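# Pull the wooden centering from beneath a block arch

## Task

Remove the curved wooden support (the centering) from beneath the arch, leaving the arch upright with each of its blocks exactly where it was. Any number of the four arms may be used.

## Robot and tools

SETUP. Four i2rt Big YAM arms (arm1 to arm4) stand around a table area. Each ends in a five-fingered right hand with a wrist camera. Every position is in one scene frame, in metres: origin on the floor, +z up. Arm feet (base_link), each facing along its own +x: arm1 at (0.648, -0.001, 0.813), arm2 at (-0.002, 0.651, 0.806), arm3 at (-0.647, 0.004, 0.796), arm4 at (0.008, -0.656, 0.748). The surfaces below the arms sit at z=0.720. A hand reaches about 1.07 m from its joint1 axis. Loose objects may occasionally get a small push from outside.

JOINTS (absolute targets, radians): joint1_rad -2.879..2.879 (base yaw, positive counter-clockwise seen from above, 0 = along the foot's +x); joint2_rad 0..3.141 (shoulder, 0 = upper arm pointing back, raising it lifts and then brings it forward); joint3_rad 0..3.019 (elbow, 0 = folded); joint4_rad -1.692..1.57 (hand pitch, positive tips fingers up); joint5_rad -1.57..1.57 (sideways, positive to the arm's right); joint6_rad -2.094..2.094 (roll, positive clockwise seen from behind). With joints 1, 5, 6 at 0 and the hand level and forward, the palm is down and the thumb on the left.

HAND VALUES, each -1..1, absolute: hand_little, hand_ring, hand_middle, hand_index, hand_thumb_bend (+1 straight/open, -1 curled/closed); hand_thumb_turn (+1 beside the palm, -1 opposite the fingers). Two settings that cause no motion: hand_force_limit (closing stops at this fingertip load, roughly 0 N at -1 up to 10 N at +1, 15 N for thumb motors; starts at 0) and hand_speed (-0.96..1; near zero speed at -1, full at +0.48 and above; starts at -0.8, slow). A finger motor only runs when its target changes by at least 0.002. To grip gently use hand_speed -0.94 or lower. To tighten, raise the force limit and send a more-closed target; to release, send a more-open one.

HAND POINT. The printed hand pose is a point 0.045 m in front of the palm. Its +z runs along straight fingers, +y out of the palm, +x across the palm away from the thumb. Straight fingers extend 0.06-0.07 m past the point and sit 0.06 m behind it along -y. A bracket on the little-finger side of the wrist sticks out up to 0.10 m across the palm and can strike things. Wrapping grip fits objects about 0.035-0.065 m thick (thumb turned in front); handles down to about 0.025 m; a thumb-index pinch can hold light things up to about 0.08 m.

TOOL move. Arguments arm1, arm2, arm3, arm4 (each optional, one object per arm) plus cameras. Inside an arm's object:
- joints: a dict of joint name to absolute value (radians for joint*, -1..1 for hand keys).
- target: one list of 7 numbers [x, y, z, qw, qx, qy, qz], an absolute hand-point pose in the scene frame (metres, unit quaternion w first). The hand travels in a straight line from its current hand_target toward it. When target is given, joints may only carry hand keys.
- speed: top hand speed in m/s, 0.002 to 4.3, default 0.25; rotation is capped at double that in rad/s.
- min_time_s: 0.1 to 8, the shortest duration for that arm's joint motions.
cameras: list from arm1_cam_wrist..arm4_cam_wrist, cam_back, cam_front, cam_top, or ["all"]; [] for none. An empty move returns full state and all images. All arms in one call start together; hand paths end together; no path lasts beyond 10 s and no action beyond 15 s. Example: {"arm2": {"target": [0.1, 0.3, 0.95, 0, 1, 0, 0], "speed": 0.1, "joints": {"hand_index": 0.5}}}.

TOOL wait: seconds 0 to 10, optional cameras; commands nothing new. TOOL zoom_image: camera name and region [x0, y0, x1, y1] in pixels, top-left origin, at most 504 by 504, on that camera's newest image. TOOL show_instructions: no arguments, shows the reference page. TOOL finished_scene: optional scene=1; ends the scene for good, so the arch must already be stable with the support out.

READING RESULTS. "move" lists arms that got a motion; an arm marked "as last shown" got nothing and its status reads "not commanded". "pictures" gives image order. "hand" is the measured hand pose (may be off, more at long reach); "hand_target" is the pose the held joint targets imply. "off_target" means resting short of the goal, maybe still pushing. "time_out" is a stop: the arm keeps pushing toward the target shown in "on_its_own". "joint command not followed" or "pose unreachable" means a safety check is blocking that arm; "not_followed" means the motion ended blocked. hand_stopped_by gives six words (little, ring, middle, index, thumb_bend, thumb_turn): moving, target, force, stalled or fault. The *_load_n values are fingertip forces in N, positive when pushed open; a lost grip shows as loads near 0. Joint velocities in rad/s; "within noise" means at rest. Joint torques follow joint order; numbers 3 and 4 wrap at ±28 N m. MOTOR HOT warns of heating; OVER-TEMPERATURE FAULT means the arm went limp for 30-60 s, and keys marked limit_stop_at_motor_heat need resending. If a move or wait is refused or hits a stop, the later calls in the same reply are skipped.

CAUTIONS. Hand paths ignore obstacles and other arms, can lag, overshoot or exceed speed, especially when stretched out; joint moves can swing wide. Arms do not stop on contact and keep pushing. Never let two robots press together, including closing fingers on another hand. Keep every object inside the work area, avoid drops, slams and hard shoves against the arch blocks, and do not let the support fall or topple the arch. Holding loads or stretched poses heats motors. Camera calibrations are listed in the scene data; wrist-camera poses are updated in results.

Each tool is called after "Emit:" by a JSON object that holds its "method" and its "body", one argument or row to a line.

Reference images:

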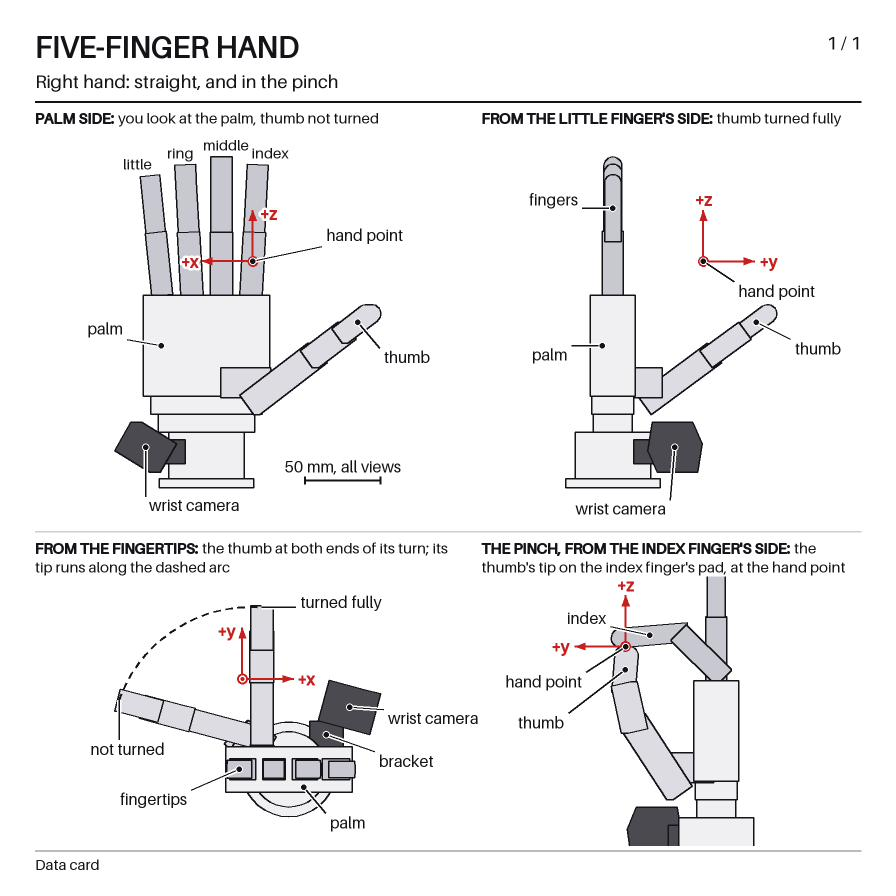

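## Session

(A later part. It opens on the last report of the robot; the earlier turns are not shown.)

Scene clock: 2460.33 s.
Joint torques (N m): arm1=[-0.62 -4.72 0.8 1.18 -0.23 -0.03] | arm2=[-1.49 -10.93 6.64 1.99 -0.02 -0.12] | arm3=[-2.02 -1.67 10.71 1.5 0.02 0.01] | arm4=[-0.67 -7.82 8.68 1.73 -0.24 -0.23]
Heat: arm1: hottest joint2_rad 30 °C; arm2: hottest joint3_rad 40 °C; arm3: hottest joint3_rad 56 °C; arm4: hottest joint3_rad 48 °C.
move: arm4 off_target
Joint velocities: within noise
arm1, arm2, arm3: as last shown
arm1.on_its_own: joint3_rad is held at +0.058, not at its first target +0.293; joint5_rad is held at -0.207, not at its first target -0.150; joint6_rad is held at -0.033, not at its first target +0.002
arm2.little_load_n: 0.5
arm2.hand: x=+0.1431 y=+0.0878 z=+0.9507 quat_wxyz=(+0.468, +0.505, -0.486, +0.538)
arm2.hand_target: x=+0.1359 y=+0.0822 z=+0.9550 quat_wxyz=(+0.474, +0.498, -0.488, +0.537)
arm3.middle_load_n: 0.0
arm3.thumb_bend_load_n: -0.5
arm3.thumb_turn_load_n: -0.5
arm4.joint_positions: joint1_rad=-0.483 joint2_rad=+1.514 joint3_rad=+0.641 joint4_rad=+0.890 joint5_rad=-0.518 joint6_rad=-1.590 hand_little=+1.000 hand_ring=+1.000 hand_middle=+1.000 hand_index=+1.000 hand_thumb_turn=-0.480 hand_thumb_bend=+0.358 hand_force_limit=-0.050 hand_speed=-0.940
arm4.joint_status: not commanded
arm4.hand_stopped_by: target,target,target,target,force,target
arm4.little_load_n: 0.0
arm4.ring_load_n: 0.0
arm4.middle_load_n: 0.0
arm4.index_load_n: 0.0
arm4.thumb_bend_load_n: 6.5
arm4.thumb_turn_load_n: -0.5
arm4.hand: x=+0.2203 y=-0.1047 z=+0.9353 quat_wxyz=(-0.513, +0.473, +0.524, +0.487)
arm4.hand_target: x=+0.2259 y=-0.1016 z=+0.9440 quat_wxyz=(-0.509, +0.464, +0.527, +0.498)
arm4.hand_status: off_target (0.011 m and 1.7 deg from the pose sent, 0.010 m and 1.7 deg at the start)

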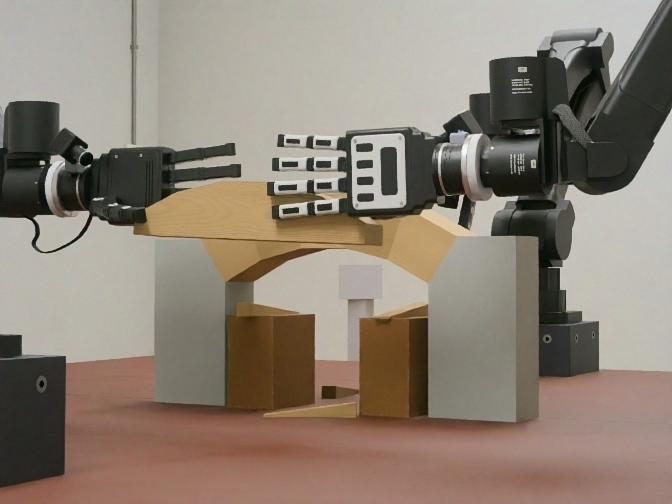

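Emit:
{"method": "move", "body": {
  "arm2": {"target": [0.143, 0.0855, 0.919, 0.4742, 0.4982, -0.4884, 0.5370], "speed": 0.03},
  "arm4": {"target": [0.233, -0.1055, 0.9035, 0.5090, -0.4645, -0.5271, -0.4981], "speed": 0.03},
  "cameras": ["cam_front"]
}}

Emit:
{"method": "zoom_image", "body": {
  "camera": "cam_front",
  "region": [80, 100, 460, 420]
}}

Scene clock: 2479.37 s.
Joint torques (N m): arm1=[-0.62 -4.72 0.8 1.21 -0.23 -0.03] | arm2=[-0.03 -11.34 5.45 3.56 0.57 -0.13] | arm3=[-2.02 -1.67 10.73 1.5 0.02 0.02] | arm4=[0.79 -8.94 6.68 3.49 -0.1 -0.21]
Heat: arm1: hottest joint2_rad 30 °C; arm2: hottest joint3_rad 40 °C; arm3: hottest joint3_rad 56 °C; arm4: hottest joint3_rad 46 °C.
move: arm2 off_target; arm4 off_target
Joint velocities: within noise
arm1, arm3: as last shown
arm1.on_its_own: joint3_rad is held at +0.058, not at its first target +0.293; joint5_rad is held at -0.207, not at its first target -0.150; joint6_rad is held at -0.033, not at its first target +0.002
arm2.joint_positions: joint1_rad=+0.496 joint2_rad=+1.795 joint3_rad=+0.671 joint4_rad=+1.112 joint5_rad=+0.389 joint6_rad=-1.527 hand_little=+1.000 hand_ring=+1.000 hand_middle=+1.000 hand_index=+1.000 hand_thumb_turn=-0.460 hand_thumb_bend=+0.113 hand_force_limit=-0.050 hand_speed=-0.940
arm2.joint_status: not commanded
arm2.hand_stopped_by: target,target,target,target,force,target
arm2.little_load_n: 0.0
arm2.ring_load_n: 0.0
arm2.middle_load_n: 0.0
arm2.index_load_n: 0.5
arm2.thumb_bend_load_n: 7.0
arm2.thumb_turn_load_n: -0.5
arm2.hand: x=+0.1447 y=+0.0875 z=+0.9100 quat_wxyz=(+0.464, +0.515, -0.491, +0.528)
arm2.hand_target: x=+0.1429 y=+0.0857 z=+0.9188 quat_wxyz=(+0.474, +0.498, -0.489, +0.537)
arm2.hand_status: off_target (0.009 m and 2.5 deg from the pose sent, 0.032 m and 1.1 deg at the start)
arm3.thumb_bend_load_n: 0.0
arm3.thumb_turn_load_n: 0.0
arm4.joint_positions: joint1_rad=-0.498 joint2_rad=+1.632 joint3_rad=+0.625 joint4_rad=+0.992 joint5_rad=-0.541 joint6_rad=-1.590 hand_little=+1.000 hand_ring=+1.000 hand_middle=+1.000 hand_index=+1.000 hand_thumb_turn=-0.480 hand_thumb_bend=+0.358 hand_force_limit=-0.050 hand_speed=-0.940
arm4.joint_status: not commanded
arm4.hand_stopped_by: target,target,target,target,force,target
arm4.little_load_n: 0.0
arm4.ring_load_n: 0.0
arm4.middle_load_n: 0.0
arm4.index_load_n: 0.0
arm4.thumb_bend_load_n: 6.5
arm4.thumb_turn_load_n: -0.5
arm4.hand: x=+0.2252 y=-0.1053 z=+0.8887 quat_wxyz=(-0.512, +0.482, +0.529, +0.475)
arm4.hand_target: x=+0.2329 y=-0.1058 z=+0.9034 quat_wxyz=(-0.508, +0.465, +0.527, +0.498)
arm4.hand_status: off_target (0.017 m and 3.4 deg from the pose sent, 0.034 m and 1.7 deg at the start)

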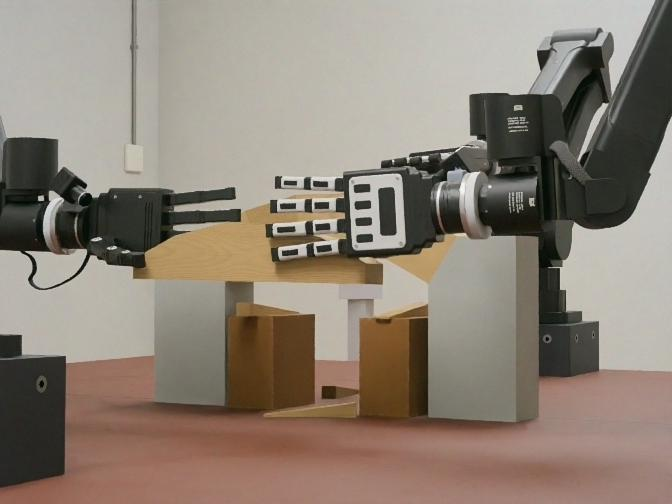

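Scaled by 1.326.

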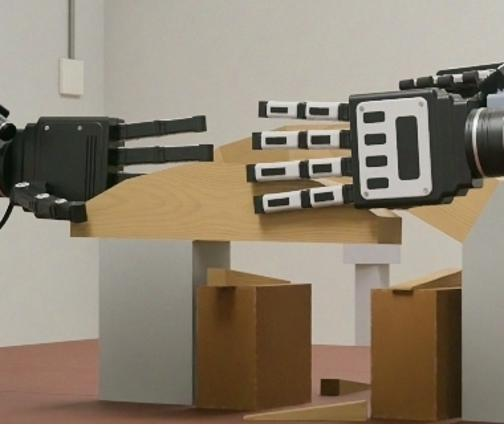

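Emit:
{"method": "move", "body": {
  "arm2": {"target": [0.150, 0.0855, 0.874, 0.4850, 0.5010, -0.4776, 0.5347], "speed": 0.03},
  "arm4": {"target": [0.240, -0.1055, 0.8555, 0.5219, -0.4641, -0.5138, -0.4986], "speed": 0.03},
  "cameras": ["cam_front"]
}}

Emit:
{"method": "zoom_image", "body": {
  "camera": "cam_front",
  "region": [80, 140, 460, 460]
}}

Scene clock: 2495.60 s.
Joint torques (N m): arm1=[-0.62 -4.72 0.79 1.18 -0.23 -0.03] | arm2=[0.03 -11.93 5.31 2.84 0.04 -0.18] | arm3=[-2.02 -1.67 10.73 1.5 0.02 0.02] | arm4=[0.38 -10.52 5.5 2.97 -0.09 0.01]
Heat: arm1: hottest joint2_rad 30 °C; arm2: hottest joint3_rad 40 °C; arm3: hottest joint3_rad 56 °C; arm4: hottest joint3_rad 43 °C.
move: arm2 off_target; arm4 off_target
Joint velocities: within noise
arm1, arm3: as last shown
arm1.on_its_own: joint3_rad is held at +0.058, not at its first target +0.293; joint5_rad is held at -0.207, not at its first target -0.150; joint6_rad is held at -0.033, not at its first target +0.002
arm2.joint_positions: joint1_rad=+0.510 joint2_rad=+1.960 joint3_rad=+0.671 joint4_rad=+1.296 joint5_rad=+0.420 joint6_rad=-1.557 hand_little=+1.000 hand_ring=+1.000 hand_middle=+1.000 hand_index=+1.000 hand_thumb_turn=-0.460 hand_thumb_bend=+0.112 hand_force_limit=-0.050 hand_speed=-0.940
arm2.joint_status: not commanded
arm2.hand_stopped_by: target,target,target,target,force,target
arm2.little_load_n: 0.0
arm2.ring_load_n: 0.0
arm2.middle_load_n: -0.5
arm2.index_load_n: 0.0
arm2.thumb_bend_load_n: 0.0
arm2.thumb_turn_load_n: 0.0
arm2.hand: x=+0.1450 y=+0.0927 z=+0.8647 quat_wxyz=(+0.478, +0.512, -0.484, +0.524)
arm2.hand_target: x=+0.1498 y=+0.0859 z=+0.8739 quat_wxyz=(+0.485, +0.501, -0.478, +0.534)
arm2.hand_status: off_target (0.013 m and 2.0 deg from the pose sent, 0.037 m and 3.3 deg at the start)
arm4.joint_positions: joint1_rad=-0.521 joint2_rad=+1.813 joint3_rad=+0.621 joint4_rad=+1.223 joint5_rad=-0.560 joint6_rad=-1.568 hand_little=+1.000 hand_ring=+1.000 hand_middle=+1.000 hand_index=+1.000 hand_thumb_turn=-0.480 hand_thumb_bend=+0.356 hand_force_limit=-0.050 hand_speed=-0.940
arm4.joint_status: not commanded
arm4.hand_stopped_by: target,target,target,target,force,target
arm4.little_load_n: 0.0
arm4.ring_load_n: 0.0
arm4.middle_load_n: 0.0
arm4.index_load_n: 0.0
arm4.thumb_bend_load_n: 0.0
arm4.thumb_turn_load_n: 0.0
arm4.hand: x=+0.2352 y=-0.1062 z=+0.8457 quat_wxyz=(-0.521, +0.473, +0.519, +0.486)
arm4.hand_target: x=+0.2400 y=-0.1057 z=+0.8555 quat_wxyz=(-0.522, +0.464, +0.514, +0.498)
arm4.hand_status: off_target (0.011 m and 1.8 deg from the pose sent, 0.036 m and 4.0 deg at the start)

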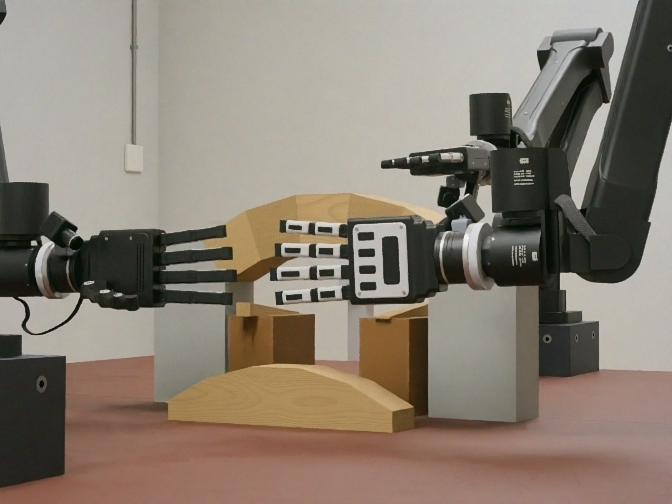

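Scaled by 1.326.

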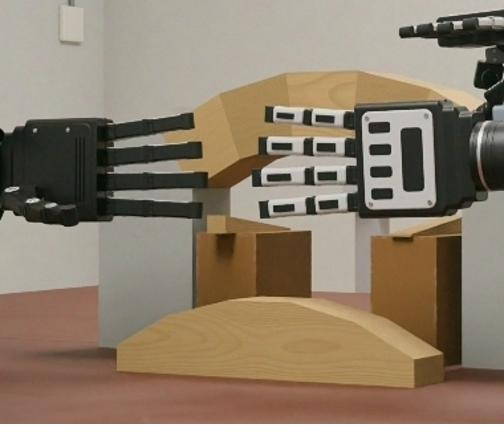

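Emit:
{"method": "move", "body": {
  "arm2": {"target": [0.160, 0.18, 0.90, 0.4850, 0.5010, -0.4776, 0.5347], "speed": 0.1},
  "arm4": {"target": [0.240, -0.19, 0.88, 0.5219, -0.4641, -0.5138, -0.4986], "speed": 0.1},
  "cameras": ["all"]
}}

Emit:
{"method": "zoom_image", "body": {
  "camera": "cam_front",
  "region": [140, 170, 560, 450]
}}

Emit:
{"method": "zoom_image", "body": {
  "camera": "cam_back",
  "region": [130, 140, 570, 420]
}}

Scene clock: 2507.17 s.
Joint torques (N m): arm1=[-0.62 -4.66 0.8 1.18 -0.23 -0.03] | arm2=[0.56 -10.75 3.04 2.71 0.06 -0.17] | arm3=[-2.02 -1.73 10.73 1.5 0.02 0.02] | arm4=[0.32 -7.59 4.59 2.55 -0.13 0.11]
Heat: arm1: hottest joint2_rad 30 °C; arm2: hottest joint3_rad 40 °C; arm3: hottest joint3_rad 56 °C; arm4: hottest joint3_rad 42 °C.
move: arm2 done; arm4 done
Joint velocities: within noise
arm1, arm3: as last shown
arm1.index_load_n: -0.5
arm1.on_its_own: joint3_rad is held at +0.058, not at its first target +0.293; joint5_rad is held at -0.207, not at its first target -0.150; joint6_rad is held at -0.033, not at its first target +0.002
arm2.joint_positions: joint1_rad=+0.662 joint2_rad=+1.809 joint3_rad=+0.483 joint4_rad=+1.349 joint5_rad=+0.576 joint6_rad=-1.566 hand_little=+1.000 hand_ring=+1.000 hand_middle=+1.000 hand_index=+1.000 hand_thumb_turn=-0.460 hand_thumb_bend=+0.112 hand_force_limit=-0.050 hand_speed=-0.940
arm2.joint_status: not commanded
arm2.hand_stopped_by: target,target,target,target,force,target
arm2.little_load_n: 0.0
arm2.ring_load_n: 0.0
arm2.middle_load_n: 0.0
arm2.index_load_n: 0.0
arm2.thumb_bend_load_n: 0.0
arm2.thumb_turn_load_n: 0.5
arm2.hand: x=+0.1576 y=+0.1777 z=+0.8918 quat_wxyz=(+0.482, +0.507, -0.483, +0.526)
arm2.hand_target: x=+0.1598 y=+0.1799 z=+0.8999 quat_wxyz=(+0.485, +0.501, -0.478, +0.535)
arm2.hand_status: done (0.009 m and 1.4 deg from the pose sent, 0.095 m and 2.0 deg at the start)
arm3.ring_load_n: -0.5
arm4.joint_positions: joint1_rad=-0.644 joint2_rad=+1.627 joint3_rad=+0.435 joint4_rad=+1.238 joint5_rad=-0.679 joint6_rad=-1.568 hand_little=+1.000 hand_ring=+1.000 hand_middle=+1.000 hand_index=+1.000 hand_thumb_turn=-0.480 hand_thumb_bend=+0.356 hand_force_limit=-0.050 hand_speed=-0.940
arm4.joint_status: not commanded
arm4.hand_stopped_by: target,target,target,target,force,target
arm4.little_load_n: 0.0
arm4.ring_load_n: 0.0
arm4.middle_load_n: 0.0
arm4.index_load_n: 0.5
arm4.thumb_bend_load_n: 0.0
arm4.thumb_turn_load_n: 0.0
arm4.hand: x=+0.2394 y=-0.1868 z=+0.8729 quat_wxyz=(-0.519, +0.469, +0.518, +0.492)
arm4.hand_target: x=+0.2400 y=-0.1900 z=+0.8798 quat_wxyz=(-0.522, +0.464, +0.514, +0.498)
arm4.hand_status: done (0.008 m and 1.1 deg from the pose sent, 0.091 m and 1.8 deg at the start)
pictures: arm1_cam_wrist, arm2_cam_wrist, arm3_cam_wrist, arm4_cam_wrist, cam_back, cam_front, cam_top
arm1_cam_wrist: T_world_to_cam=[[-0.21356, 0.27679, -0.9369, 0.96071], [0.92077, 0.37749, -0.09836, -0.31954], [0.32644, -0.88368, -0.33548, -0.0979]] pos_world=[0.53135, -0.23181, 0.83581]
arm2_cam_wrist: T_world_to_cam=[[-0.96996, -0.01685, 0.24266, -0.06858], [-0.21998, 0.48648, -0.84554, 0.70407], [-0.1038, -0.87353, -0.47558, 0.70943]] pos_world=[0.16201, 0.27603, 0.94936]
arm3_cam_wrist: T_world_to_cam=[[-0.05105, -0.31507, -0.94769, 0.9038], [-0.4197, 0.86784, -0.26591, 0.13238], [0.90622, 0.38418, -0.17654, 0.5112]] pos_world=[-0.36156, -0.02651, 0.98198]
arm4_cam_wrist: T_world_to_cam=[[0.94407, 0.05975, 0.32428, -0.50105], [0.30812, -0.5101, -0.80304, 0.52845], [0.11743, 0.85804, -0.49998, 0.68423]] pos_world=[0.22986, -0.2876, 0.92894]

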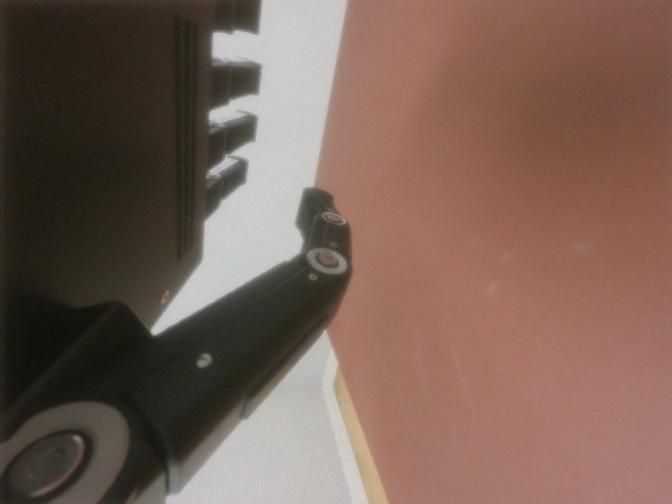

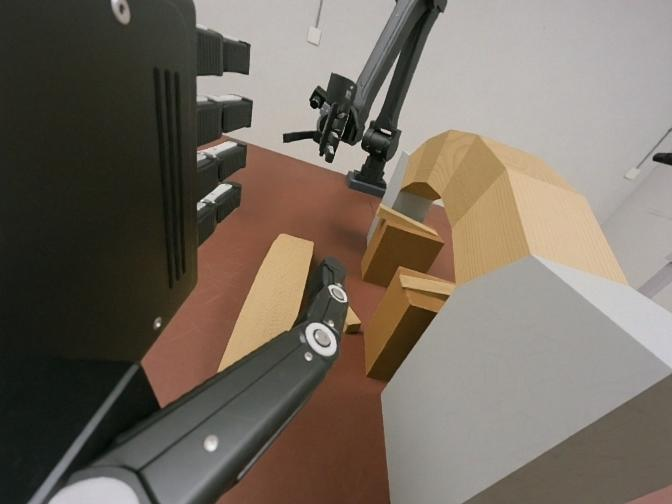

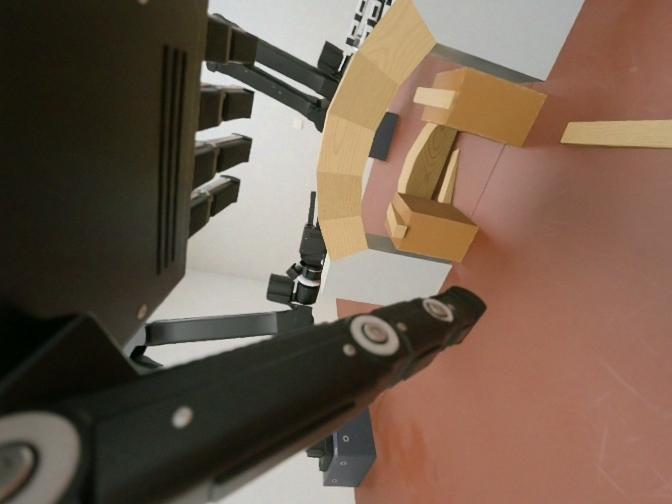

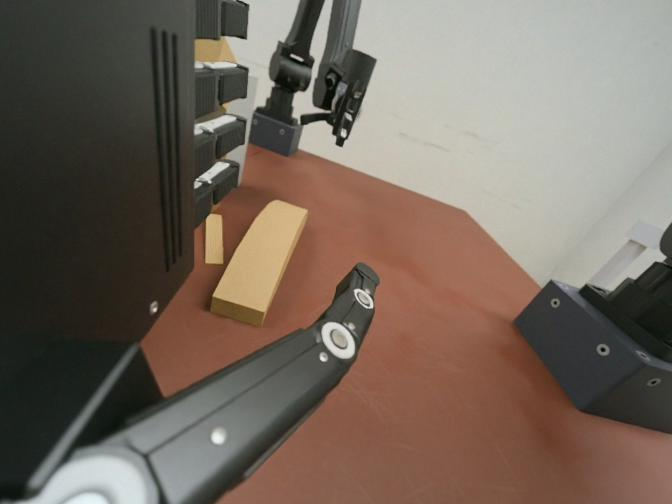

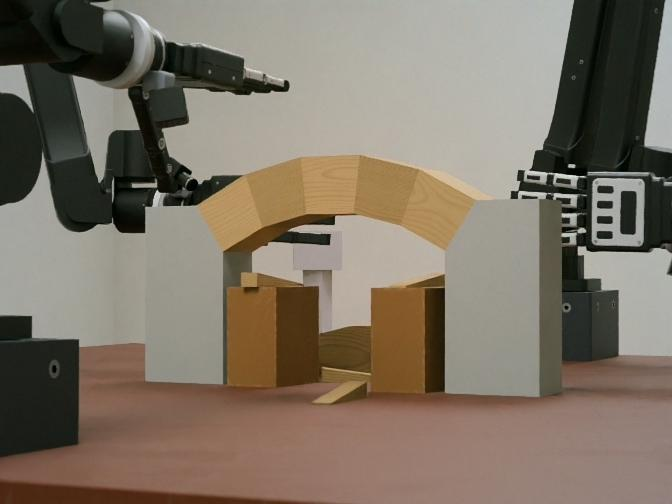

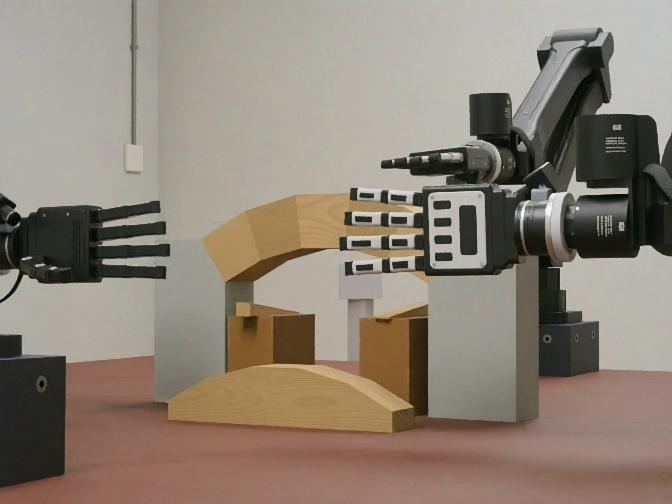

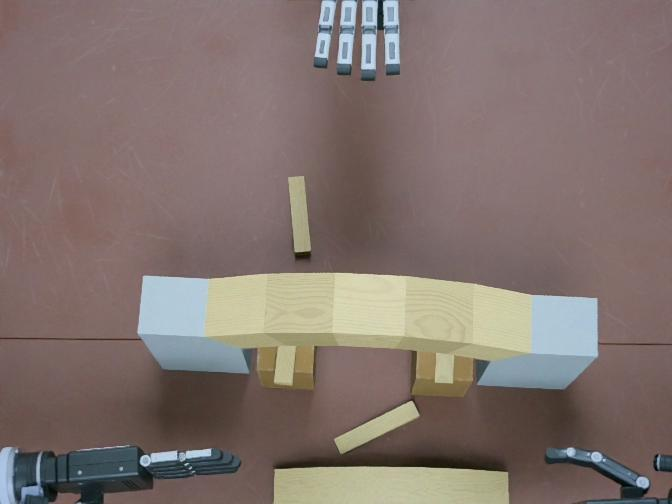

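Scaled by 1.200.

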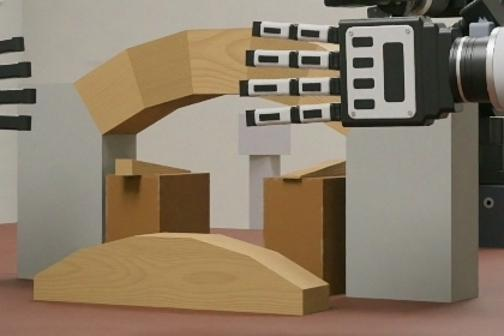

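Scaled by 1.145.

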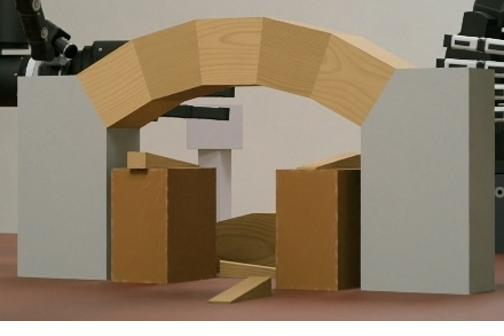

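Emit:
{"method": "wait", "body": {
  "seconds": 1,
  "cameras": ["cam_back"]
}}

Emit:
{"method": "finished_scene", "body": {

}}

Scene clock: 2511.07 s.
Joint torques (N m): arm1=[-0.67 -4.78 0.79 1.2 -0.23 -0.04] | arm2=[0.44 -10.7 3.02 2.71 0.06 -0.19] | arm3=[-2.02 -1.67 10.73 1.51 0.02 0.02] | arm4=[0.56 -8.64 4.19 2.61 -0.1 0.14]
Heat: arm1: hottest joint2_rad 30 °C; arm2: hottest joint3_rad 39 °C; arm3: hottest joint3_rad 56 °C; arm4: hottest joint3_rad 41 °C.
Joint velocities: within noise
arm1.joint_positions: joint1_rad=+1.095 joint2_rad=+1.829 joint3_rad=+0.051 joint4_rad=+1.533 joint5_rad=-0.206 joint6_rad=-0.035 hand_little=+1.000 hand_ring=+1.000 hand_middle=+1.000 hand_index=+1.000 hand_thumb_turn=-1.000 hand_thumb_bend=-0.200 hand_force_limit=+0.000 hand_speed=-0.500
arm1.joint_status: not commanded
arm1.hand_stopped_by: target,target,target,target,target,target
arm1.little_load_n: 0.0
arm1.ring_load_n: 0.0
arm1.middle_load_n: 0.0
arm1.index_load_n: 0.0
arm1.thumb_bend_load_n: 0.0
arm1.thumb_turn_load_n: 0.0
arm1.on_its_own: joint3_rad is held at +0.058, not at its first target +0.293; joint5_rad is held at -0.207, not at its first target -0.150; joint6_rad is held at -0.033, not at its first target +0.002
arm1.hand: x=+0.5661 y=-0.3387 z=+0.7951 quat_wxyz=(+0.057, -0.097, -0.781, +0.614)
arm1.hand_target: x=+0.5667 y=-0.3422 z=+0.7959 quat_wxyz=(+0.056, -0.095, -0.780, +0.616)
arm1.hand_status: not commanded
arm2.joint_positions: joint1_rad=+0.662 joint2_rad=+1.809 joint3_rad=+0.483 joint4_rad=+1.349 joint5_rad=+0.576 joint6_rad=-1.567 hand_little=+1.000 hand_ring=+1.000 hand_middle=+1.000 hand_index=+1.000 hand_thumb_turn=-0.460 hand_thumb_bend=+0.112 hand_force_limit=-0.050 hand_speed=-0.940
arm2.joint_status: not commanded
arm2.hand_stopped_by: target,target,target,target,force,target
arm2.little_load_n: 0.0
arm2.ring_load_n: 0.0
arm2.middle_load_n: 0.0
arm2.index_load_n: 0.0
arm2.thumb_bend_load_n: 0.0
arm2.thumb_turn_load_n: 0.0
arm2.hand: x=+0.1575 y=+0.1777 z=+0.8918 quat_wxyz=(+0.483, +0.507, -0.483, +0.526)
arm2.hand_target: x=+0.1598 y=+0.1800 z=+0.8999 quat_wxyz=(+0.485, +0.501, -0.478, +0.534)
arm2.hand_status: done (0.009 m and 1.4 deg from the pose sent, 0.095 m and 2.0 deg at the start)
arm3.joint_positions: joint1_rad=-0.025 joint2_rad=+0.762 joint3_rad=+0.201 joint4_rad=+0.559 joint5_rad=+0.047 joint6_rad=-0.012 hand_little=+1.000 hand_ring=+1.000 hand_middle=+1.000 hand_index=+1.000 hand_thumb_turn=-1.000 hand_thumb_bend=+1.000 hand_force_limit=+0.000 hand_speed=+0.000
arm3.joint_status: not commanded
arm3.hand_stopped_by: target,target,target,target,target,target
arm3.little_load_n: 0.0
arm3.ring_load_n: 0.0
arm3.middle_load_n: 0.0
arm3.index_load_n: 0.0
arm3.thumb_bend_load_n: 0.0
arm3.thumb_turn_load_n: 0.0
arm3.hand: x=-0.2565 y=+0.0231 z=+0.9672 quat_wxyz=(-0.479, +0.495, -0.513, +0.512)
arm3.hand_target: x=-0.2505 y=+0.0200 z=+0.9800 quat_wxyz=(-0.485, +0.485, -0.515, +0.515)
arm3.hand_status: not commanded
arm4.joint_positions: joint1_rad=-0.644 joint2_rad=+1.627 joint3_rad=+0.435 joint4_rad=+1.238 joint5_rad=-0.679 joint6_rad=-1.568 hand_little=+1.000 hand_ring=+1.000 hand_middle=+1.000 hand_index=+1.000 hand_thumb_turn=-0.480 hand_thumb_bend=+0.356 hand_force_limit=-0.050 hand_speed=-0.940
arm4.joint_status: not commanded
arm4.hand_stopped_by: target,target,target,target,force,target
arm4.little_load_n: 0.0
arm4.ring_load_n: 0.0
arm4.middle_load_n: 0.0
arm4.index_load_n: 0.0
arm4.thumb_bend_load_n: 0.0
arm4.thumb_turn_load_n: 0.0
arm4.hand: x=+0.2394 y=-0.1868 z=+0.8729 quat_wxyz=(-0.519, +0.469, +0.518, +0.492)
arm4.hand_target: x=+0.2400 y=-0.1900 z=+0.8798 quat_wxyz=(-0.522, +0.464, +0.514, +0.498)
arm4.hand_status: done (0.008 m and 1.1 deg from the pose sent, 0.091 m and 1.8 deg at the start)
wait: 1.00 s; at rest from the start

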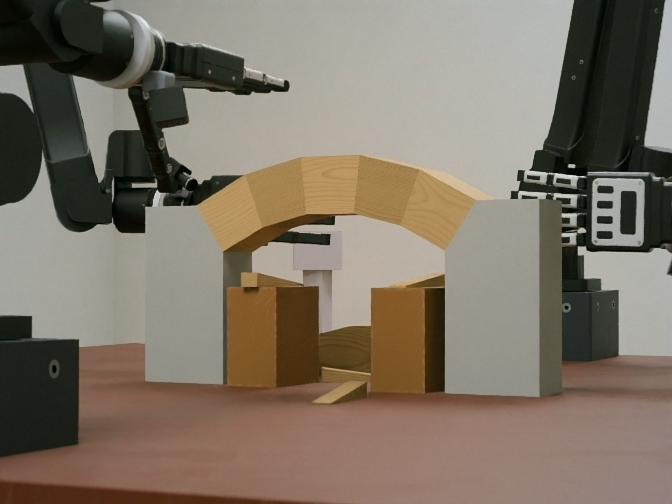

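The scene is finished: the task was done.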